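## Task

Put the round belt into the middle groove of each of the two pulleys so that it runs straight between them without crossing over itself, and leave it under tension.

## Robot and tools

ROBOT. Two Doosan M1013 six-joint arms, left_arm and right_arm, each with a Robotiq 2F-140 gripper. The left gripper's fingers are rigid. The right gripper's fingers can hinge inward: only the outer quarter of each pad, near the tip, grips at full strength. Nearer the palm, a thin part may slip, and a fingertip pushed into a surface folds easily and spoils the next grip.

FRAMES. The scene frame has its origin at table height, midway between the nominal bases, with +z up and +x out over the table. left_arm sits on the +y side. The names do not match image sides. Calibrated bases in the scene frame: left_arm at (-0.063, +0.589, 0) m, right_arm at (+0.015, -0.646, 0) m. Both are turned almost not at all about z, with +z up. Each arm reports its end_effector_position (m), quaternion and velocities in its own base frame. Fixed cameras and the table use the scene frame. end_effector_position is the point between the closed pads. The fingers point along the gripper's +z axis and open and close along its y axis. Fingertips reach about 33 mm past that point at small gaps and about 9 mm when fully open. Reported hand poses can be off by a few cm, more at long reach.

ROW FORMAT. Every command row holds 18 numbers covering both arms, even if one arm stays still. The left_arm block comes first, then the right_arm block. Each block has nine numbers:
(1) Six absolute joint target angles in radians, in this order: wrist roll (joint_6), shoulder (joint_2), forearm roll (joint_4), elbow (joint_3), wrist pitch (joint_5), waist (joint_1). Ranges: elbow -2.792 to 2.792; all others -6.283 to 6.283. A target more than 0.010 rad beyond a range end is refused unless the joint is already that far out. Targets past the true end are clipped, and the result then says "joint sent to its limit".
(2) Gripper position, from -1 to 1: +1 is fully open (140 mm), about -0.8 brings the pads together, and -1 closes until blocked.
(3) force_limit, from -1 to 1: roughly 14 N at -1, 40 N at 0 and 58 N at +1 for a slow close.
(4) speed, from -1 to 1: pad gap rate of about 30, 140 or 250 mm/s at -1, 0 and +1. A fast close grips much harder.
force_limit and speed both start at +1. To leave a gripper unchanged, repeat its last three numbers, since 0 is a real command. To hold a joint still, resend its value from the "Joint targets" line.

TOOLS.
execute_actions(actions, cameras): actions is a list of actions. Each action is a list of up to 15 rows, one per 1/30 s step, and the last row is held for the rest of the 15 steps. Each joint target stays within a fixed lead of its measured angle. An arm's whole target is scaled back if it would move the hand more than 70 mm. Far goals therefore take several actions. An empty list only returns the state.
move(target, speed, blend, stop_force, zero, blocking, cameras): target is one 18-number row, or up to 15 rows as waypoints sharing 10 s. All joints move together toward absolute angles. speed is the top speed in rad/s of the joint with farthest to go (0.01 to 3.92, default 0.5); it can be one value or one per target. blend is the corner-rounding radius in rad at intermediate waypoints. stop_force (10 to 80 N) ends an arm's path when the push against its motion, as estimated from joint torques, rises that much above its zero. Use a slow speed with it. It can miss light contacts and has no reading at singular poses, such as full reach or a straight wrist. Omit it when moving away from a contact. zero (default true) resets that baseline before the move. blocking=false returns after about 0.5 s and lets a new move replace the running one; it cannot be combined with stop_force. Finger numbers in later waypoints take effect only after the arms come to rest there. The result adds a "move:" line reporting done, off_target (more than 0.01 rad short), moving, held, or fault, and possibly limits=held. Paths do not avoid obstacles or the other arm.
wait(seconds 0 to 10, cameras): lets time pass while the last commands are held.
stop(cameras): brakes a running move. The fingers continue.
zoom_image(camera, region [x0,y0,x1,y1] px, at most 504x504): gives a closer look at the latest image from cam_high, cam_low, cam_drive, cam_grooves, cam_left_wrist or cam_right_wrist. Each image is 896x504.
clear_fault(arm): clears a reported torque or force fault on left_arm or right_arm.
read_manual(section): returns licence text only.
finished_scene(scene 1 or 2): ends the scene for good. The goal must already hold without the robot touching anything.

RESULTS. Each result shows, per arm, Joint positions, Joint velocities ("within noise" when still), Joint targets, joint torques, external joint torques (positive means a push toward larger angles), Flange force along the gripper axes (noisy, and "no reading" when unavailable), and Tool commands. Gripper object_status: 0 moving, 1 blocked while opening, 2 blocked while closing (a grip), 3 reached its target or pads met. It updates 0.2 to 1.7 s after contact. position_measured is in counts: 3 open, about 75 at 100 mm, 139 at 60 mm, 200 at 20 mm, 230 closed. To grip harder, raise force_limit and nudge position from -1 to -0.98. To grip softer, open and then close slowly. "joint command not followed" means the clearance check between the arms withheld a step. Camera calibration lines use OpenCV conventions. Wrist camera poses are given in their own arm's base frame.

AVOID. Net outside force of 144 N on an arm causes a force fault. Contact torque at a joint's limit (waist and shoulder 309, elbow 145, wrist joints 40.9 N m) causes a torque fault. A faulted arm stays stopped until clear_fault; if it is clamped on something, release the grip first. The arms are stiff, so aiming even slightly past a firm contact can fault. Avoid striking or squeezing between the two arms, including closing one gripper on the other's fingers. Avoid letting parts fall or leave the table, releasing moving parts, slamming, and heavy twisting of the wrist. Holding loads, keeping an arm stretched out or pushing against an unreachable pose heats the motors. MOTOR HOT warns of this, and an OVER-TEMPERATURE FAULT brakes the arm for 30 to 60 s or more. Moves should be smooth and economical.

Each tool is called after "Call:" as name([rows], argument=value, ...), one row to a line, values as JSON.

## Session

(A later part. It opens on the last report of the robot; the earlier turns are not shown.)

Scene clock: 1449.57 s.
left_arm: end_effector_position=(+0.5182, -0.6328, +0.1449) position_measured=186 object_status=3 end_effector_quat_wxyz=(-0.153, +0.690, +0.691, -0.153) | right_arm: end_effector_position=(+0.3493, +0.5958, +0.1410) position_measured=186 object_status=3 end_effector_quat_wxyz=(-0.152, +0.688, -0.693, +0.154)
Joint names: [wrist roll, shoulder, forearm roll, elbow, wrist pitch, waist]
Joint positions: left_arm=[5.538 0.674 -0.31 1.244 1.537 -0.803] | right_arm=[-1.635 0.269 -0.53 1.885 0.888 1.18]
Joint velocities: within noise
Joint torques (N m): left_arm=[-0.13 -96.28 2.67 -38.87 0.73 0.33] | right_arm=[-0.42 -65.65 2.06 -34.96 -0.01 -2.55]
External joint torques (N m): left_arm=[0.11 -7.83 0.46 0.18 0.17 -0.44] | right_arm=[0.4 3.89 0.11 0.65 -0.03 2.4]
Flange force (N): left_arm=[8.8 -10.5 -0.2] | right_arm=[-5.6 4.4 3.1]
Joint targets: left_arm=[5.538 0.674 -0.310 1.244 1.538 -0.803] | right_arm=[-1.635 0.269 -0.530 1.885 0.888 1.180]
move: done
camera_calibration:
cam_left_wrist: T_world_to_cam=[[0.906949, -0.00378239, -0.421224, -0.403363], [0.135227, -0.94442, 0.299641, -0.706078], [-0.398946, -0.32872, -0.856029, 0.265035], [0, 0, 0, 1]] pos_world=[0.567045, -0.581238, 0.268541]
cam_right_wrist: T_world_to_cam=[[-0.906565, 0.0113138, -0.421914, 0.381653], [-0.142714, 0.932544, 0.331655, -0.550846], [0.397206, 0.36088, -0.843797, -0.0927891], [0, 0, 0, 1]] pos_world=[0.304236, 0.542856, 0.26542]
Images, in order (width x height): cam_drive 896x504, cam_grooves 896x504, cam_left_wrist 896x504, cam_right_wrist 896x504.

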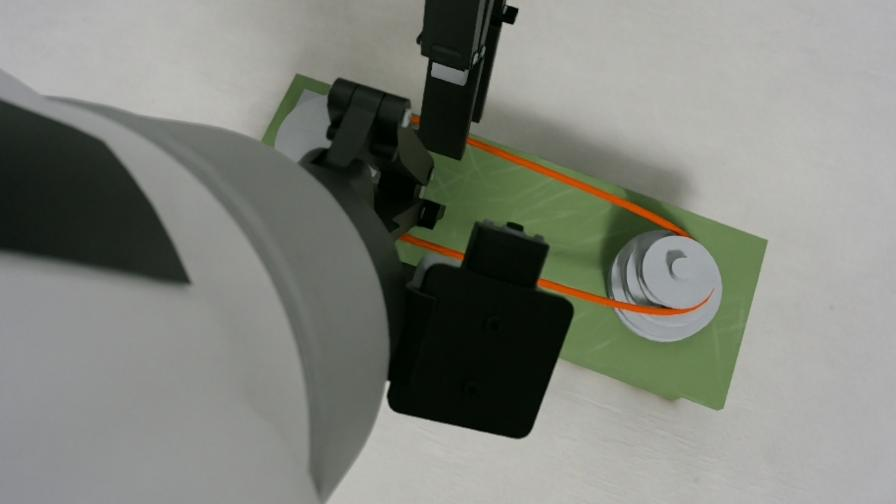

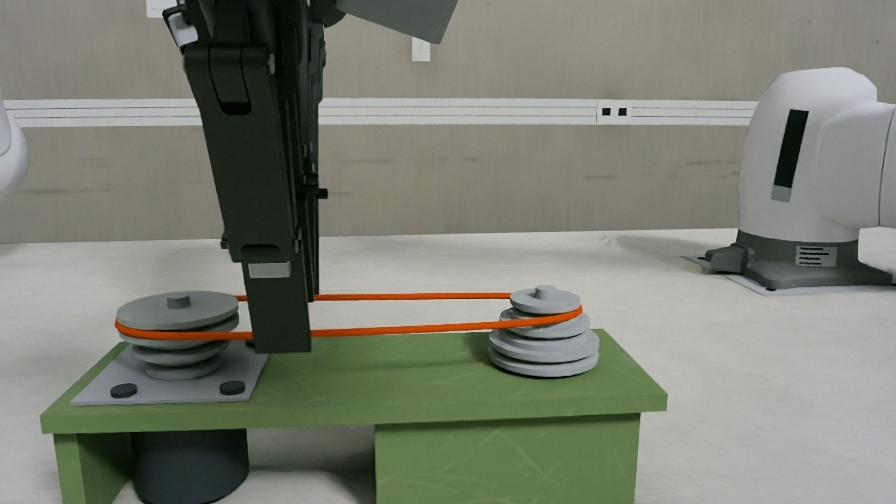

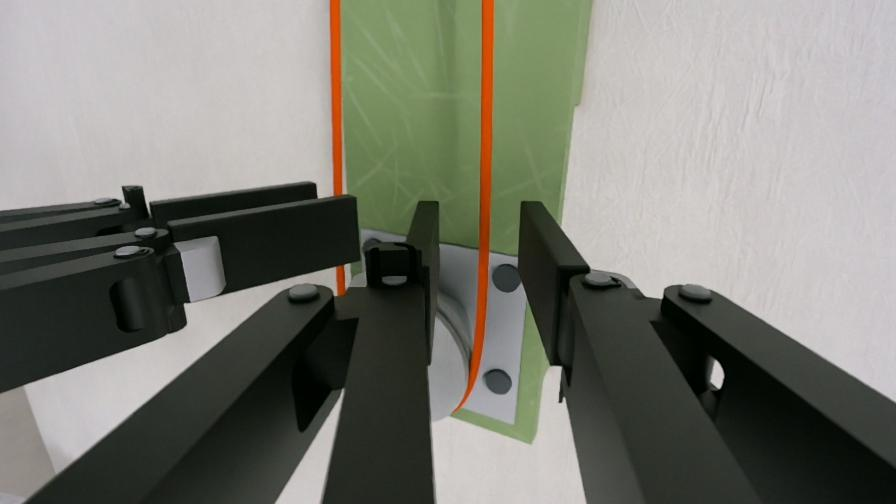

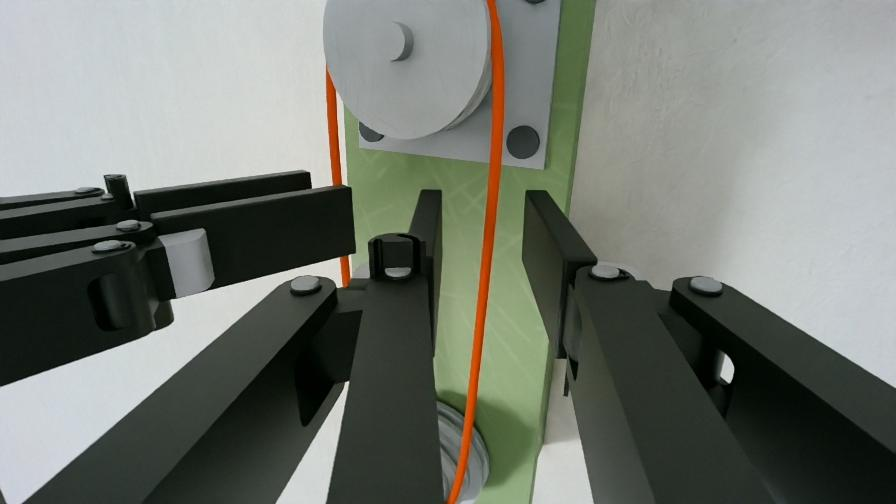

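Call:
move([
  [5.5435,0.6814,-0.3099,1.2546,1.5207,-0.8029,-0.45,-1,-1,-1.6209,0.2804,-0.5388,1.8952,0.8694,1.1798,-0.45,-1,-1],
  [5.5435,0.6814,-0.3099,1.2546,1.5207,-0.8029,-1,-1,-1,-1.6209,0.2804,-0.5388,1.8952,0.8694,1.1798,-1,-1,-1],
], speed=0.1, cameras=["cam_drive","cam_grooves","cam_left_wrist","cam_right_wrist"])

Scene clock: 1455.60 s.
left_arm: end_effector_position=(+0.5182, -0.6329, +0.1330) position_measured=225 object_status=0 end_effector_quat_wxyz=(-0.153, +0.690, +0.691, -0.153) | right_arm: end_effector_position=(+0.3493, +0.5958, +0.1291) position_measured=225 object_status=0 end_effector_quat_wxyz=(-0.152, +0.688, -0.693, +0.154)
Joint names: [wrist roll, shoulder, forearm roll, elbow, wrist pitch, waist]
Joint positions: left_arm=[5.544 0.681 -0.31 1.255 1.521 -0.803] | right_arm=[-1.621 0.28 -0.539 1.895 0.869 1.18]
Joint velocities: within noise
Joint torques (N m): left_arm=[-0.08 -96.31 2.8 -38.38 0.64 0.04] | right_arm=[-0.45 -66.33 2.04 -34.32 0 -2.14]
External joint torques (N m): left_arm=[0.06 -8.41 0.32 -0.18 0.26 -0.09] | right_arm=[0.43 3.54 0.11 0.45 -0.03 2.23]
Flange force (N): left_arm=[8.8 -10.5 -1.3] | right_arm=[-5.3 4.1 2.8]
Joint targets: left_arm=[5.543 0.681 -0.310 1.255 1.521 -0.803] | right_arm=[-1.621 0.280 -0.539 1.895 0.869 1.180]
move: done
camera_calibration:
cam_left_wrist: T_world_to_cam=[[0.907039, -0.00384641, -0.421029, -0.408514], [0.135157, -0.944379, 0.299802, -0.702491], [-0.398764, -0.328837, -0.856068, 0.254687], [0, 0, 0, 1]] pos_world=[0.567045, -0.581238, 0.256642]
cam_right_wrist: T_world_to_cam=[[-0.906578, 0.0113978, -0.421885, 0.37654], [-0.142633, 0.932542, 0.331694, -0.546899], [0.397206, 0.360881, -0.843796, -0.102916], [0, 0, 0, 1]] pos_world=[0.304236, 0.542855, 0.25342]
Images, in order (width x height): cam_drive 896x504, cam_grooves 896x504, cam_left_wrist 896x504, cam_right_wrist 896x504.

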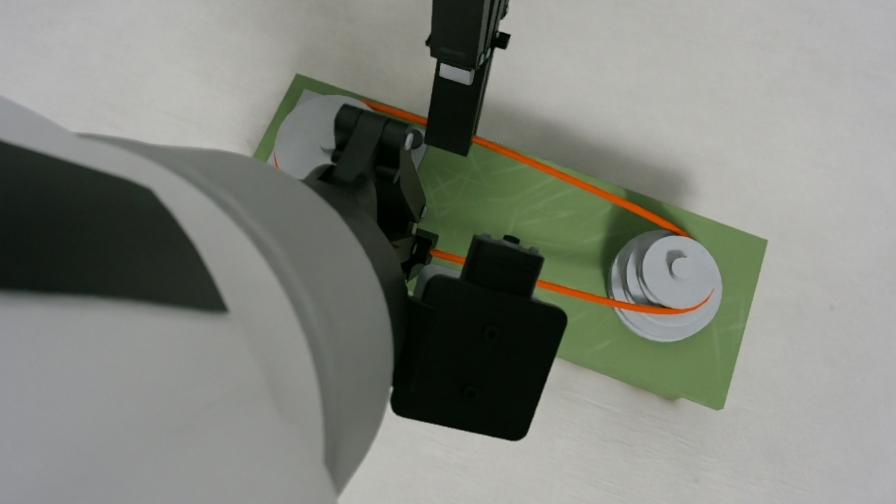

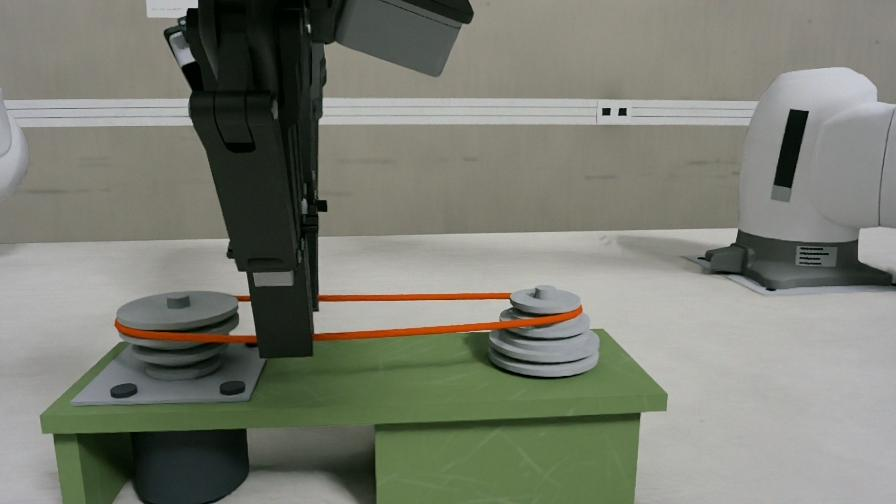

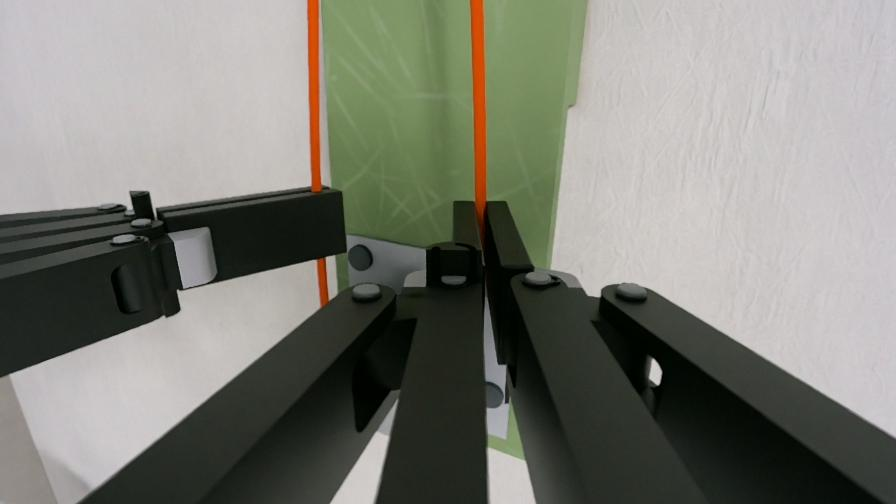

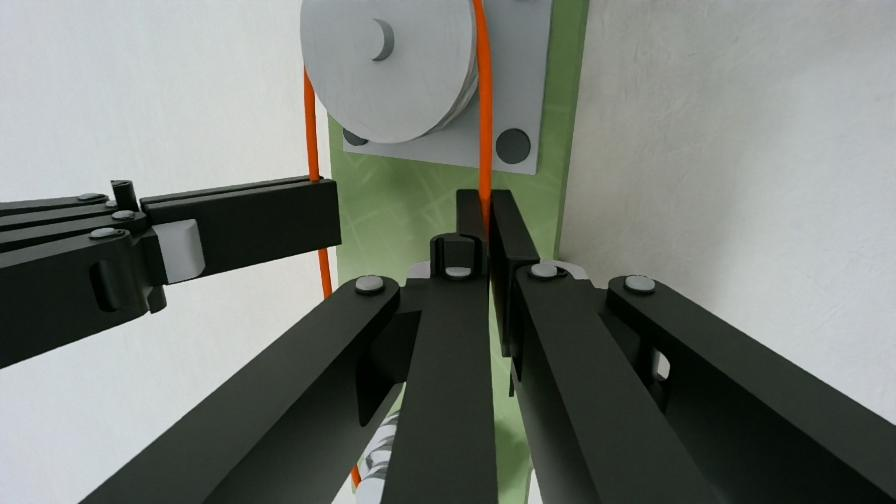

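Call:
move(target=[5.5515,0.6927,-0.3104,1.2695,1.4958,-0.8029,-1,-1,-1,-1.5984,0.2983,-0.5536,1.9100,0.8415,1.1798,-1,-1,-1], speed=0.03, cameras=["cam_drive","cam_grooves","cam_left_wrist","cam_right_wrist"])

Scene clock: 1476.63 s.
left_arm: end_effector_position=(+0.5182, -0.6329, +0.1150) position_measured=225 object_status=2 end_effector_quat_wxyz=(-0.153, +0.690, +0.691, -0.153) | right_arm: end_effector_position=(+0.3493, +0.5958, +0.1110) position_measured=225 object_status=2 end_effector_quat_wxyz=(-0.152, +0.688, -0.693, +0.154)
Joint names: [wrist roll, shoulder, forearm roll, elbow, wrist pitch, waist]
Joint positions: left_arm=[5.552 0.693 -0.31 1.27 1.496 -0.803] | right_arm=[-1.598 0.298 -0.554 1.91 0.841 1.18]
Joint velocities: within noise
Joint torques (N m): left_arm=[-0.06 -95.14 3.16 -37.33 0.3 0.25] | right_arm=[-0.4 -65.32 2.44 -31.85 0.04 -1.97]
External joint torques (N m): left_arm=[0.04 -9.56 -0.08 -0.44 0.61 0.05] | right_arm=[0.38 2.01 -0.37 -1.14 -0.05 1.88]
Flange force (N): left_arm=[9.2 -11.4 -2.7] | right_arm=[-5.8 2.4 1.1]
Joint targets: left_arm=[5.551 0.693 -0.310 1.270 1.496 -0.803] | right_arm=[-1.598 0.298 -0.554 1.910 0.841 1.180]
move: done
camera_calibration:
cam_left_wrist: T_world_to_cam=[[0.907003, -0.00387822, -0.421107, -0.416072], [0.135113, -0.944414, 0.299711, -0.697067], [-0.398861, -0.328735, -0.856062, 0.239391], [0, 0, 0, 1]] pos_world=[0.567045, -0.581238, 0.238642]
cam_right_wrist: T_world_to_cam=[[-0.906578, 0.011397, -0.421885, 0.368947], [-0.142633, 0.932542, 0.331694, -0.540929], [0.397206, 0.360881, -0.843796, -0.118104], [0, 0, 0, 1]] pos_world=[0.304236, 0.542855, 0.23542]
Images, in order (width x height): cam_drive 896x504, cam_grooves 896x504, cam_left_wrist 896x504, cam_right_wrist 896x504.

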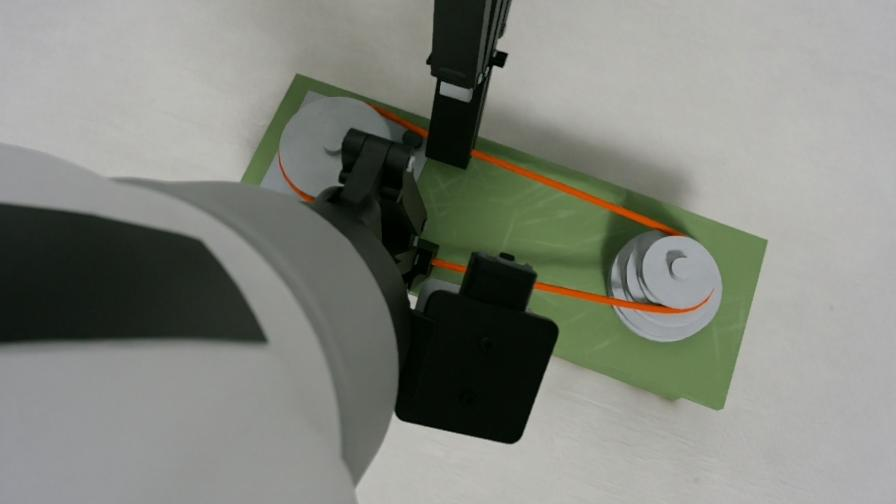

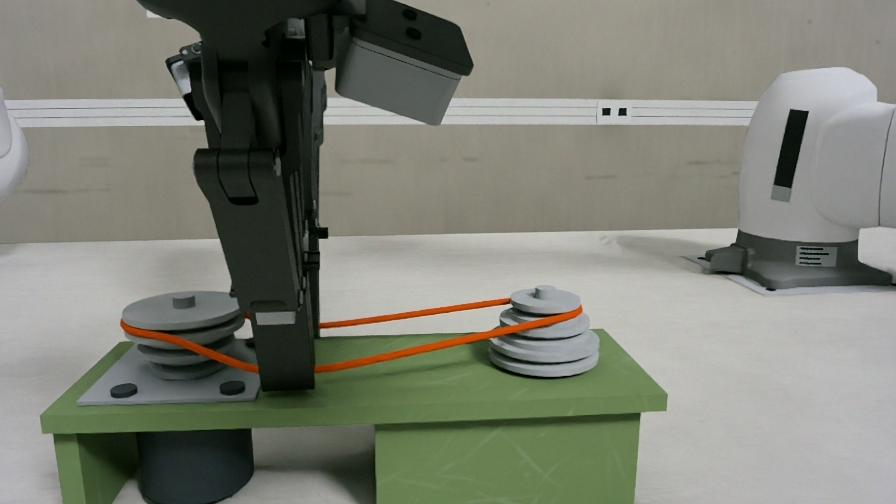

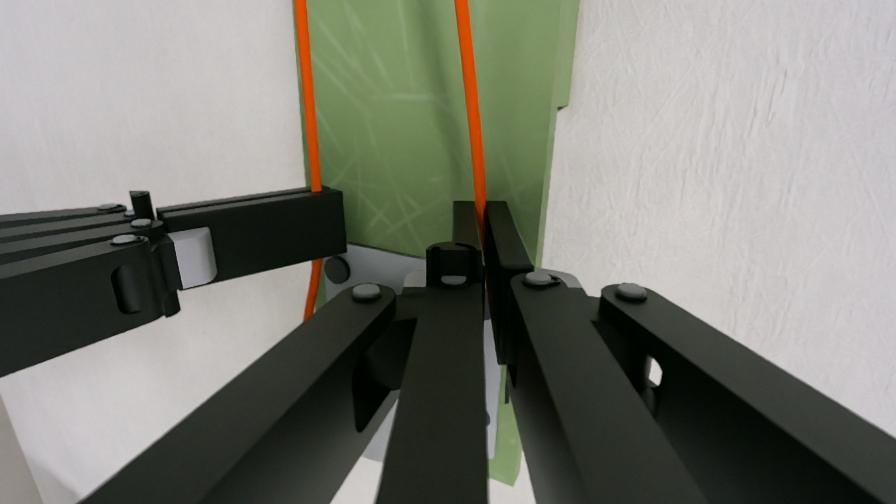

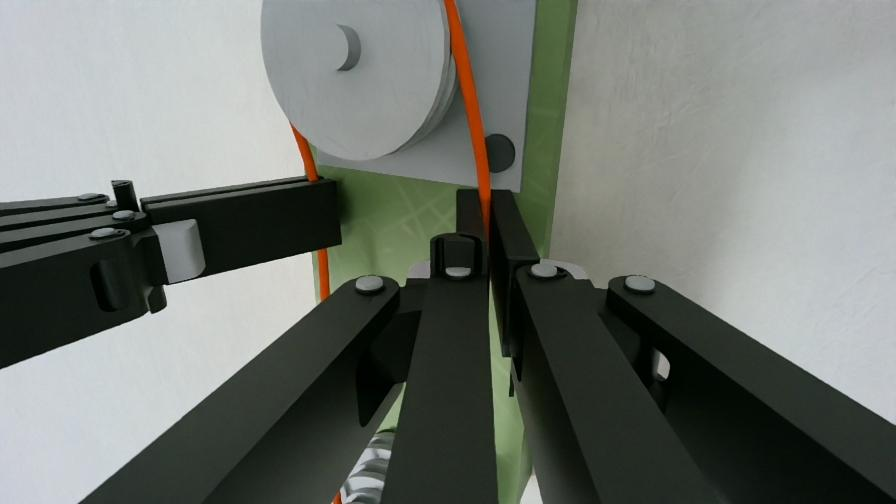

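Call:
zoom_image(camera="cam_grooves", region=[70, 270, 310, 405])

Call:
zoom_image(camera="cam_drive", region=[230, 60, 480, 260])

Scaled by 2.100 from the camera's 896x504 image, which has a finer 1280x720 frame.

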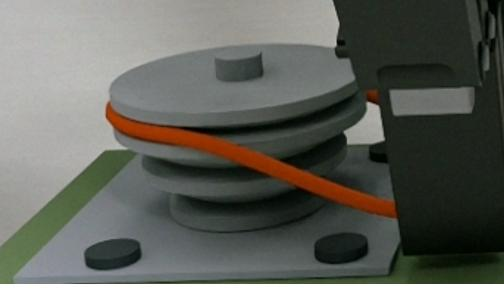

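Scaled by 2.016 from the camera's 896x504 image, which has a finer 1280x720 frame.

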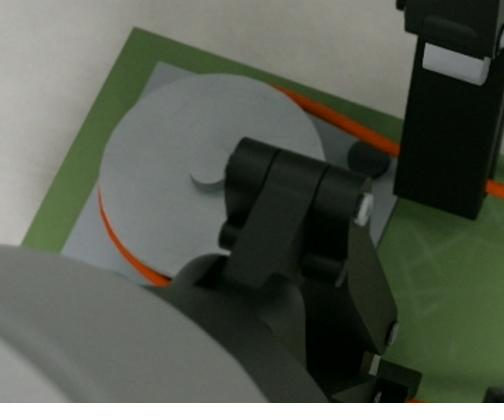

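Call:
move(target=[5.5627,0.6751,-0.3071,1.2926,1.4935,-0.7921,-1,-1,-1,-1.6011,0.3125,-0.5469,1.8811,0.8575,1.1881,-1,-1,-1], speed=0.02, cameras=["cam_drive","cam_grooves","cam_left_wrist","cam_right_wrist"])

Scene clock: 1561.37 s.
left_arm: end_effector_position=(+0.5183, -0.6188, +0.1190) position_measured=225 object_status=2 end_effector_quat_wxyz=(-0.153, +0.690, +0.691, -0.153) | right_arm: end_effector_position=(+0.3492, +0.6098, +0.1150) position_measured=225 object_status=2 end_effector_quat_wxyz=(-0.152, +0.688, -0.693, +0.154)
Joint names: [wrist roll, shoulder, forearm roll, elbow, wrist pitch, waist]
Joint positions: left_arm=[5.563 0.675 -0.307 1.293 1.493 -0.792] | right_arm=[-1.601 0.312 -0.547 1.881 0.858 1.188]
Joint velocities: within noise
Joint torques (N m): left_arm=[0 -93.53 4.04 -36.02 1.46 2.48] | right_arm=[-0.4 -68.4 2.23 -35.4 -1.35 -1.12]
External joint torques (N m): left_arm=[-0.02 -10.02 -0.92 -1.91 -0.55 -1.75] | right_arm=[0.38 2.86 -0.13 2.04 1.35 1.08]
Flange force (N): left_arm=[5.8 -11.9 -2.5] | right_arm=[-1.5 3.8 1.5]
Joint targets: left_arm=[5.563 0.675 -0.307 1.293 1.494 -0.792] | right_arm=[-1.601 0.312 -0.547 1.881 0.857 1.188]
move: done
camera_calibration:
cam_left_wrist: T_world_to_cam=[[0.907045, -0.00388755, -0.421016, -0.414384], [0.135118, -0.944378, 0.299821, -0.68496], [-0.398764, -0.328838, -0.856068, 0.247339], [0, 0, 0, 1]] pos_world=[0.567045, -0.567138, 0.242642]
cam_right_wrist: T_world_to_cam=[[-0.906578, 0.0113978, -0.421885, 0.370474], [-0.142633, 0.932542, 0.331694, -0.555311], [0.397206, 0.360881, -0.843796, -0.119781], [0, 0, 0, 1]] pos_world=[0.304236, 0.556855, 0.23942]
Images, in order (width x height): cam_drive 896x504, cam_grooves 896x504, cam_left_wrist 896x504, cam_right_wrist 896x504.

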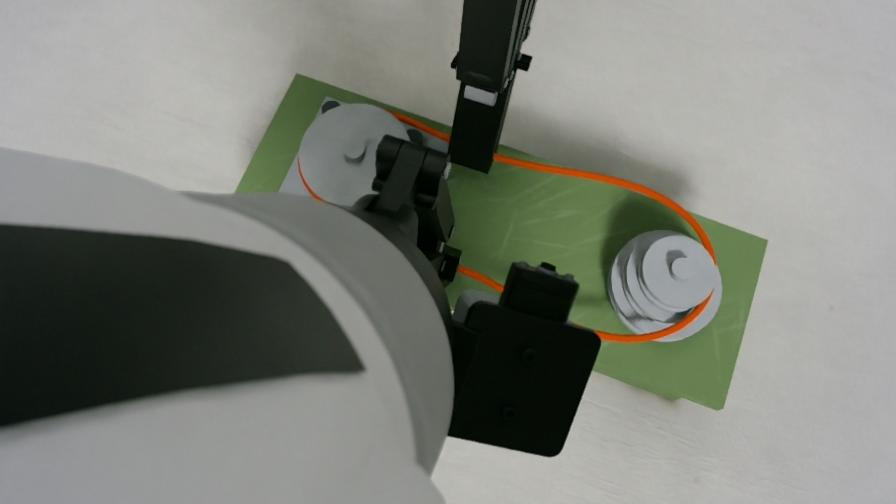

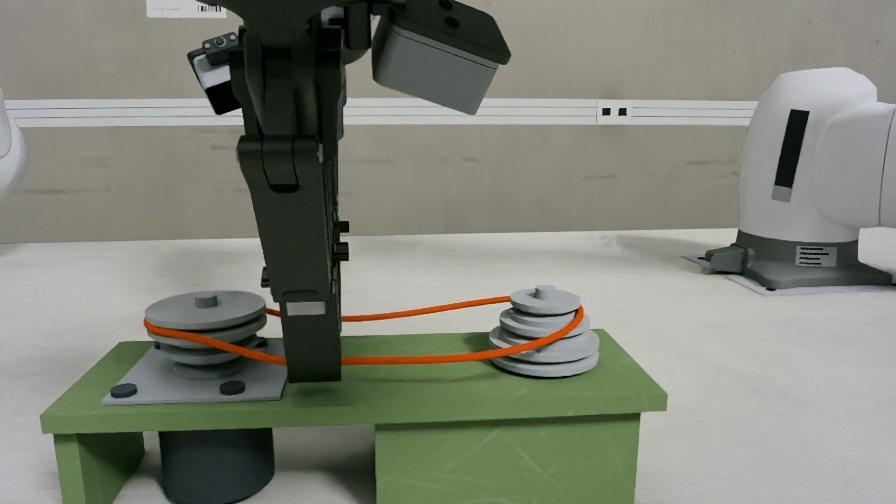

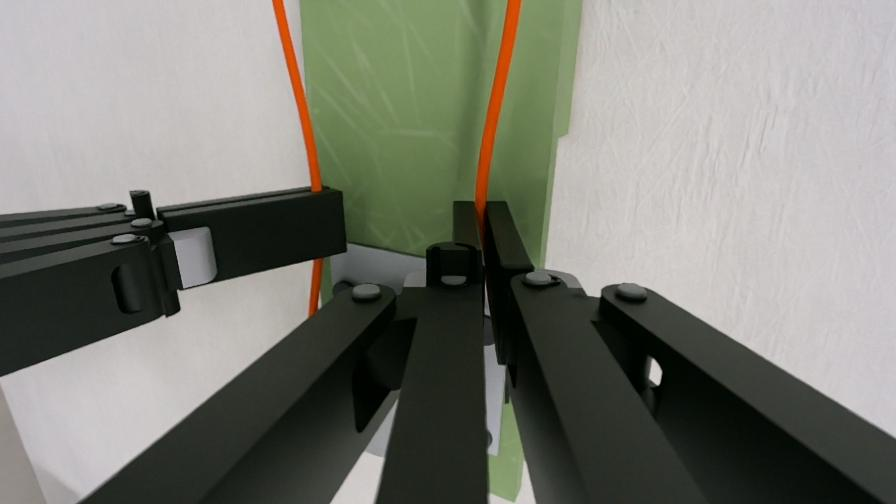

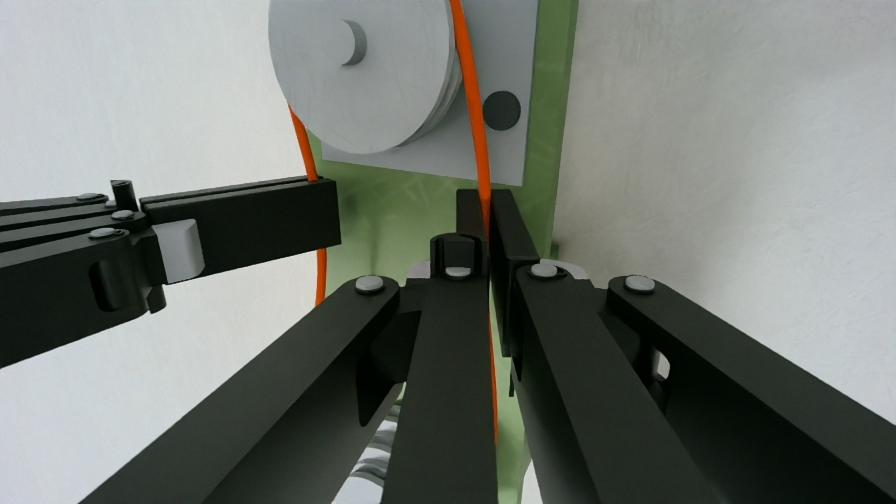

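Call:
move(target=[5.5488,0.6912,-0.3105,1.2643,1.5019,-0.8037,-1,-1,-1,-1.6037,0.2930,-0.5504,1.9086,0.8470,1.1792,-1,-1,-1], speed=0.02, cameras=["cam_drive","cam_grooves","cam_left_wrist","cam_right_wrist"])

Call:
zoom_image(camera="cam_grooves", region=[90, 270, 330, 405])

Scene clock: 1601.40 s.
left_arm: end_effector_position=(+0.5182, -0.6339, +0.1190) position_measured=225 object_status=2 end_effector_quat_wxyz=(-0.153, +0.690, +0.691, -0.153) | right_arm: end_effector_position=(+0.3493, +0.5948, +0.1150) position_measured=225 object_status=2 end_effector_quat_wxyz=(-0.152, +0.688, -0.693, +0.154)
Joint names: [wrist roll, shoulder, forearm roll, elbow, wrist pitch, waist]
Joint positions: left_arm=[5.549 0.691 -0.311 1.264 1.502 -0.804] | right_arm=[-1.604 0.293 -0.55 1.909 0.847 1.179]
Joint velocities: within noise
Joint torques (N m): left_arm=[-0.1 -96.13 1.65 -39.67 -0.41 -2.53] | right_arm=[-0.43 -66.37 2.1 -30.67 1.58 -3.72]
External joint torques (N m): left_arm=[0.08 -8.74 1.44 1.66 1.31 2.65] | right_arm=[0.41 3.22 -0.02 -2.39 -1.58 3.73]
Flange force (N): left_arm=[14.4 -11.0 -1.5] | right_arm=[-9.8 4.0 2.9]
Joint targets: left_arm=[5.549 0.691 -0.310 1.264 1.502 -0.804] | right_arm=[-1.604 0.293 -0.550 1.909 0.847 1.179]
move: done
camera_calibration:
cam_left_wrist: T_world_to_cam=[[0.907009, -0.00391773, -0.421093, -0.414379], [0.135112, -0.944383, 0.29981, -0.699246], [-0.398848, -0.328825, -0.856034, 0.242506], [0, 0, 0, 1]] pos_world=[0.567045, -0.582238, 0.242742]
cam_right_wrist: T_world_to_cam=[[-0.906572, 0.011356, -0.421899, 0.370668], [-0.142673, 0.932543, 0.331674, -0.5414], [0.397206, 0.36088, -0.843797, -0.114404], [0, 0, 0, 1]] pos_world=[0.304236, 0.541955, 0.23942]
Images, in order (width x height): cam_drive 896x504, cam_grooves 896x504, cam_left_wrist 896x504, cam_right_wrist 896x504.

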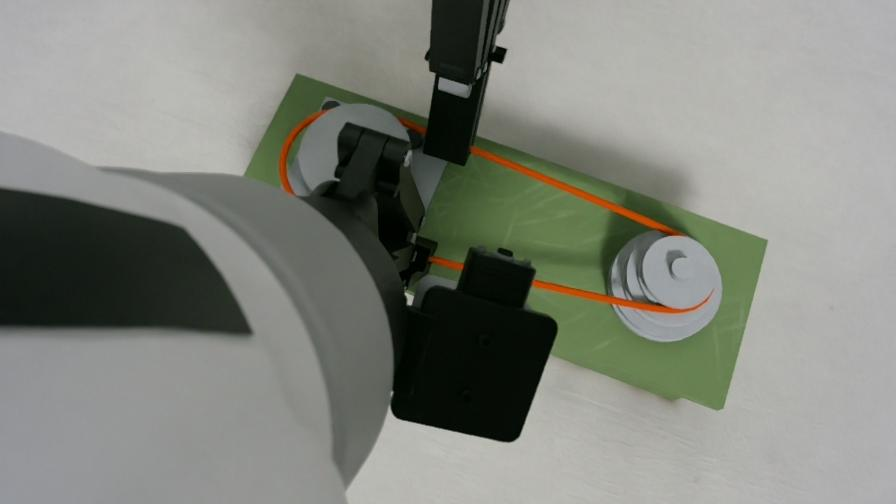

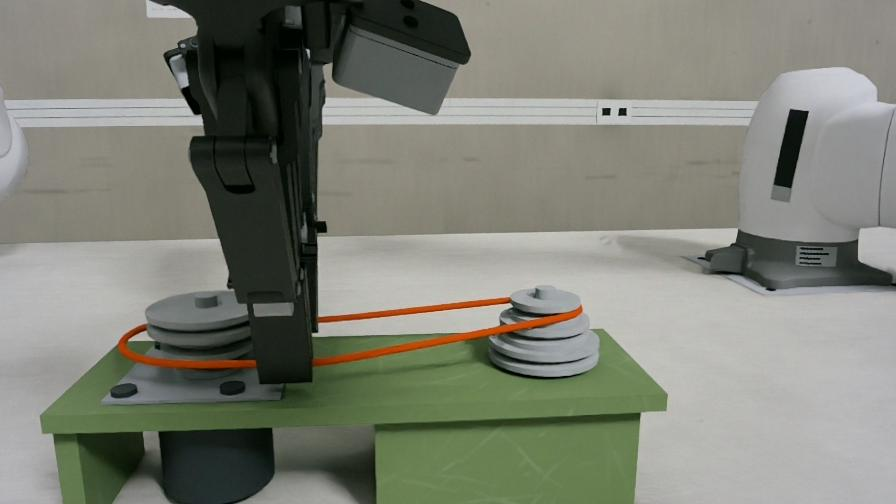

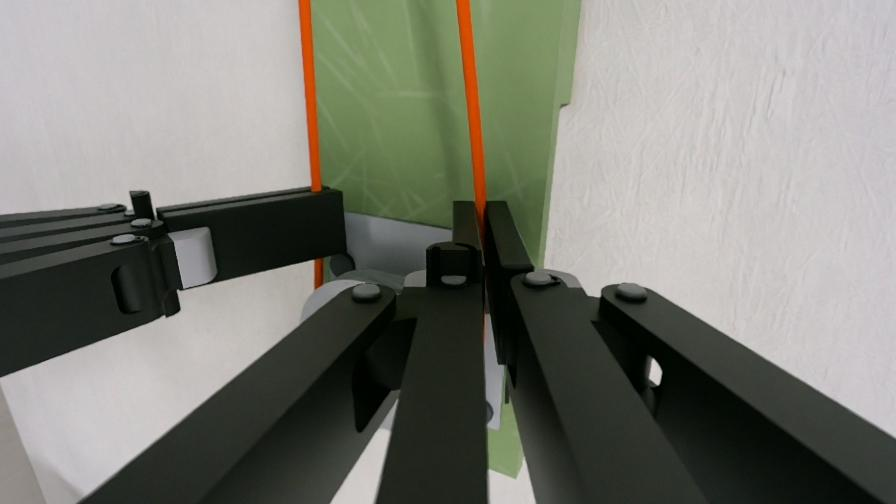

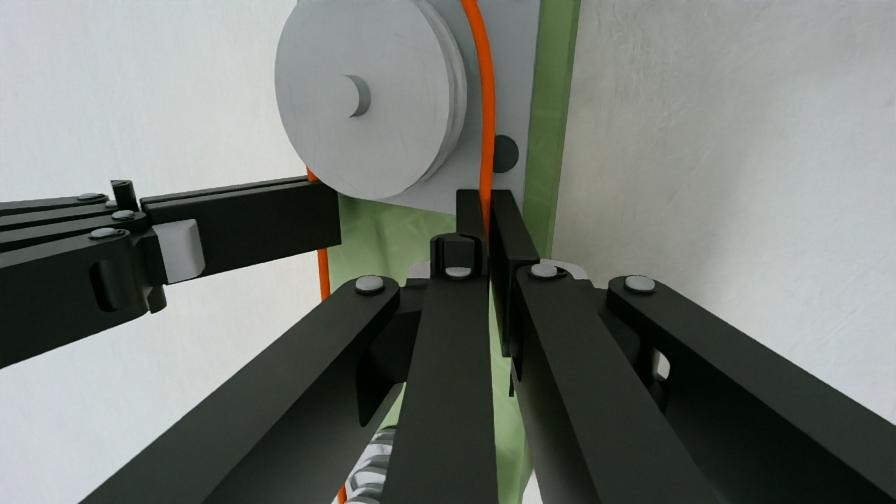

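Scaled by 2.100 from the camera's 896x504 image, which has a finer 1280x720 frame.

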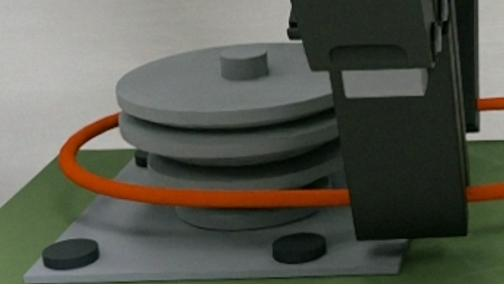

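Call:
zoom_image(camera="cam_grooves", region=[480, 280, 610, 385])

Call:
zoom_image(camera="cam_grooves", region=[110, 285, 260, 405])

Scaled by 3.877 from the camera's 896x504 image, which has a finer 1280x720 frame.

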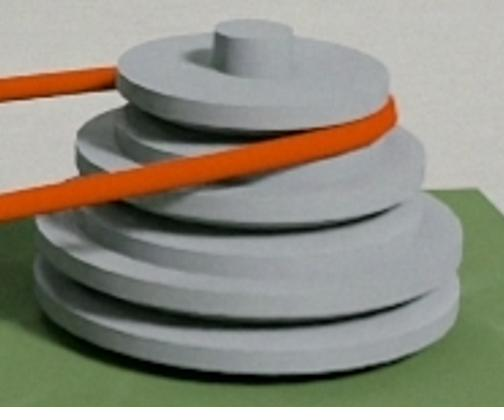

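Scaled by 3.360 from the camera's 896x504 image, which has a finer 1280x720 frame.

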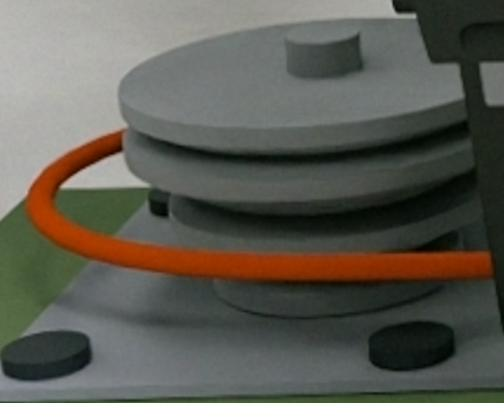

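Call:
move(target=[5.5562,0.6826,-0.3087,1.2794,1.4974,-0.7975,-1,-1,-1,-1.6023,0.3034,-0.5485,1.8939,0.8526,1.1839,-1,-1,-1], speed=0.02, cameras=["cam_grooves","cam_drive"])

Call:
zoom_image(camera="cam_grooves", region=[110, 285, 260, 405])

Scene clock: 1782.23 s.
left_arm: end_effector_position=(+0.5183, -0.6259, +0.1190) position_measured=225 object_status=2 end_effector_quat_wxyz=(-0.153, +0.690, +0.691, -0.153) | right_arm: end_effector_position=(+0.3493, +0.6028, +0.1151) position_measured=225 object_status=2 end_effector_quat_wxyz=(-0.152, +0.688, -0.693, +0.154)
Joint names: [wrist roll, shoulder, forearm roll, elbow, wrist pitch, waist]
Joint positions: left_arm=[5.556 0.683 -0.309 1.279 1.497 -0.797] | right_arm=[-1.602 0.303 -0.548 1.894 0.853 1.184]
Joint velocities: within noise
Joint torques (N m): left_arm=[-0.08 -95.89 2.71 -38.07 0.64 -0.75] | right_arm=[-0.42 -68.11 1.93 -33.59 0.15 -2.52]
External joint torques (N m): left_arm=[0.06 -8.38 0.4 0.03 0.26 1.05] | right_arm=[0.4 3.95 0.15 0.52 -0.15 2.59]
Flange force (N): left_arm=[9.9 -9.9 -1.7] | right_arm=[-5.7 4.7 3.3]
Joint targets: left_arm=[5.556 0.683 -0.309 1.279 1.497 -0.797] | right_arm=[-1.602 0.303 -0.548 1.894 0.853 1.184]
move: done
Images, in order (width x height): cam_drive 896x504, cam_grooves 896x504.

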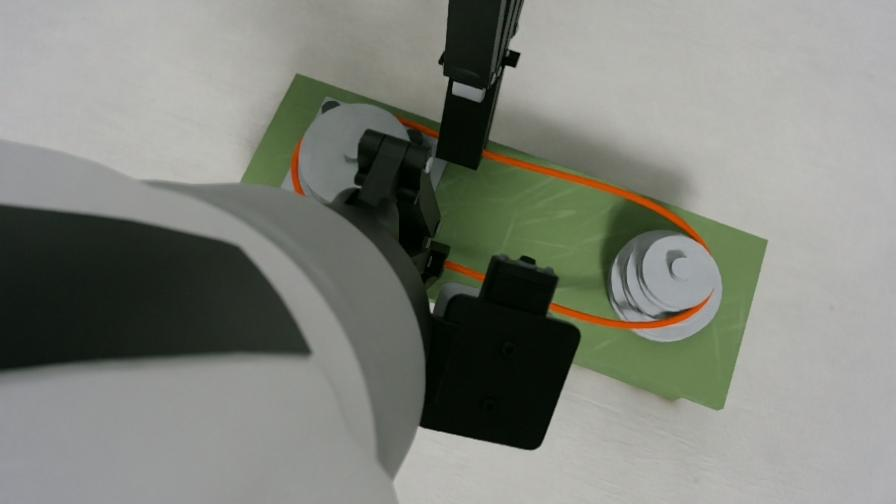

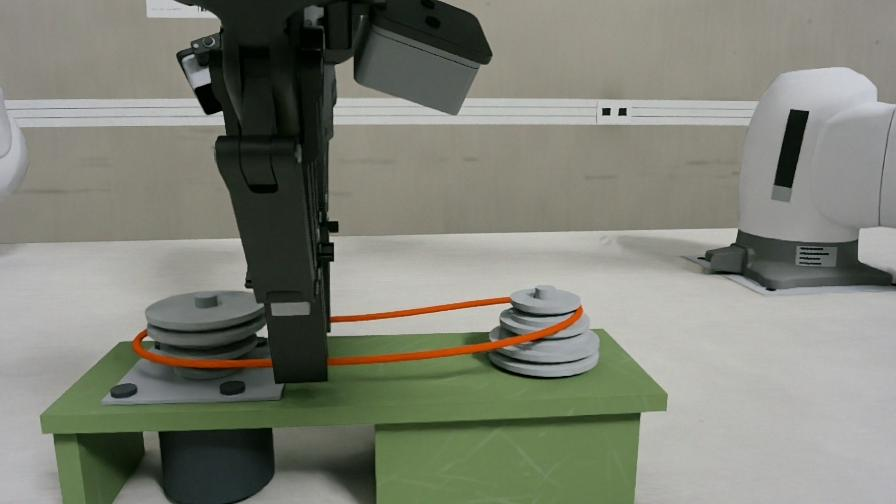

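Scaled by 3.360 from the camera's 896x504 image, which has a finer 1280x720 frame.

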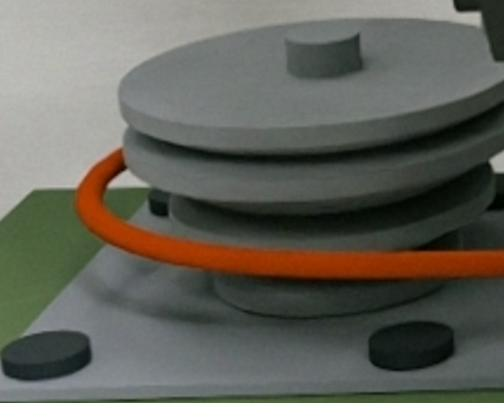

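Call:
move(target=[5.5615,0.6758,-0.3073,1.2901,1.4951,-0.7929,-1,-1,-1,-1.6021,0.3105,-0.5466,1.8823,0.8579,1.1875,-1,-1,-1], speed=0.02, cameras=["cam_grooves","cam_drive"])

Call:
zoom_image(camera="cam_grooves", region=[110, 285, 260, 405])

Scene clock: 1795.73 s.
left_arm: end_effector_position=(+0.5183, -0.6199, +0.1197) position_measured=225 object_status=2 end_effector_quat_wxyz=(-0.153, +0.690, +0.691, -0.153) | right_arm: end_effector_position=(+0.3493, +0.6088, +0.1158) position_measured=225 object_status=2 end_effector_quat_wxyz=(-0.152, +0.688, -0.693, +0.154)
Joint names: [wrist roll, shoulder, forearm roll, elbow, wrist pitch, waist]
Joint positions: left_arm=[5.562 0.676 -0.307 1.29 1.495 -0.793] | right_arm=[-1.602 0.31 -0.547 1.882 0.858 1.188]
Joint velocities: within noise
Joint torques (N m): left_arm=[-0.13 -95.37 2.68 -38.22 0.76 0.1] | right_arm=[-0.41 -68.62 1.97 -34.03 0.05 -2.34]
External joint torques (N m): left_arm=[0.11 -8.01 0.39 0.38 0.15 -0.54] | right_arm=[0.39 3.5 0.13 0.75 -0.05 2.38]
Flange force (N): left_arm=[8.9 -11.1 -0.4] | right_arm=[-4.6 4.5 2.9]
Joint targets: left_arm=[5.562 0.676 -0.307 1.290 1.495 -0.793] | right_arm=[-1.602 0.310 -0.547 1.882 0.858 1.188]
move: done
Images, in order (width x height): cam_drive 896x504, cam_grooves 896x504.

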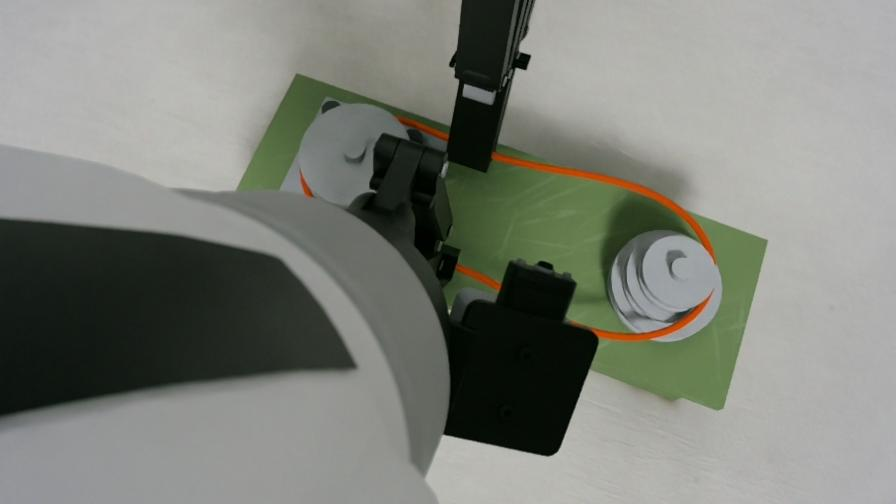

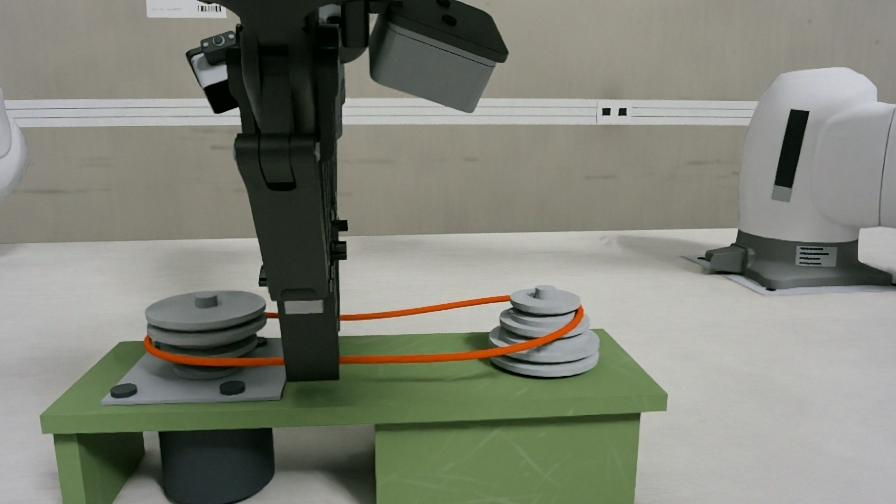

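Scaled by 3.360 from the camera's 896x504 image, which has a finer 1280x720 frame.

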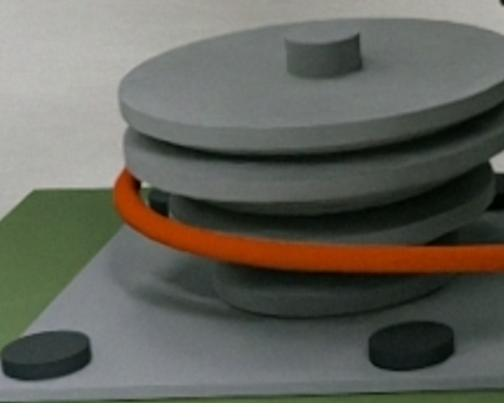

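Call:
zoom_image(camera="cam_grooves", region=[140, 310, 220, 375])

Call:
zoom_image(camera="cam_grooves", region=[485, 295, 605, 385])

Scaled by 6.300 from the camera's 896x504 image, which has a finer 1280x720 frame.

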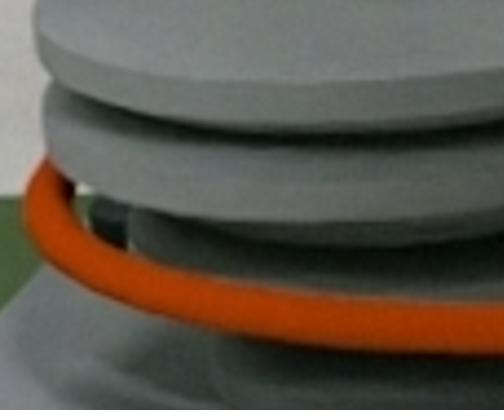

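Scaled by 4.200 from the camera's 896x504 image, which has a finer 1280x720 frame.

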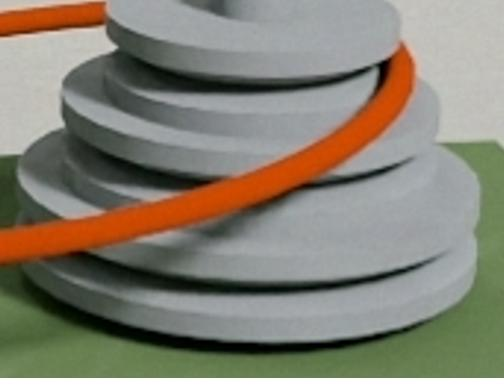

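Call:
zoom_image(camera="cam_grooves", region=[555, 285, 610, 385])

Call:
zoom_image(camera="cam_grooves", region=[480, 285, 545, 385])

Call:
zoom_image(camera="cam_grooves", region=[135, 285, 200, 400])

Scaled by 5.040 from the camera's 896x504 image, which has a finer 1280x720 frame.

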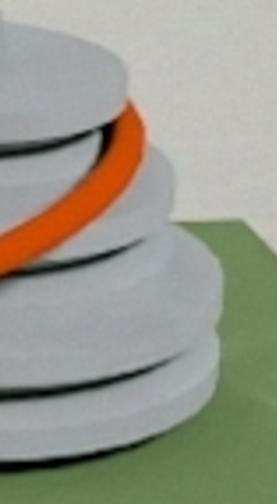

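Scaled by 5.040 from the camera's 896x504 image, which has a finer 1280x720 frame.

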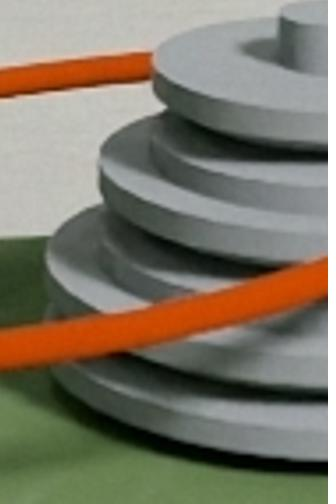

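Scaled by 4.383 from the camera's 896x504 image, which has a finer 1280x720 frame.

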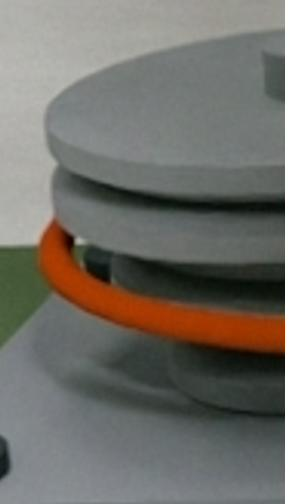

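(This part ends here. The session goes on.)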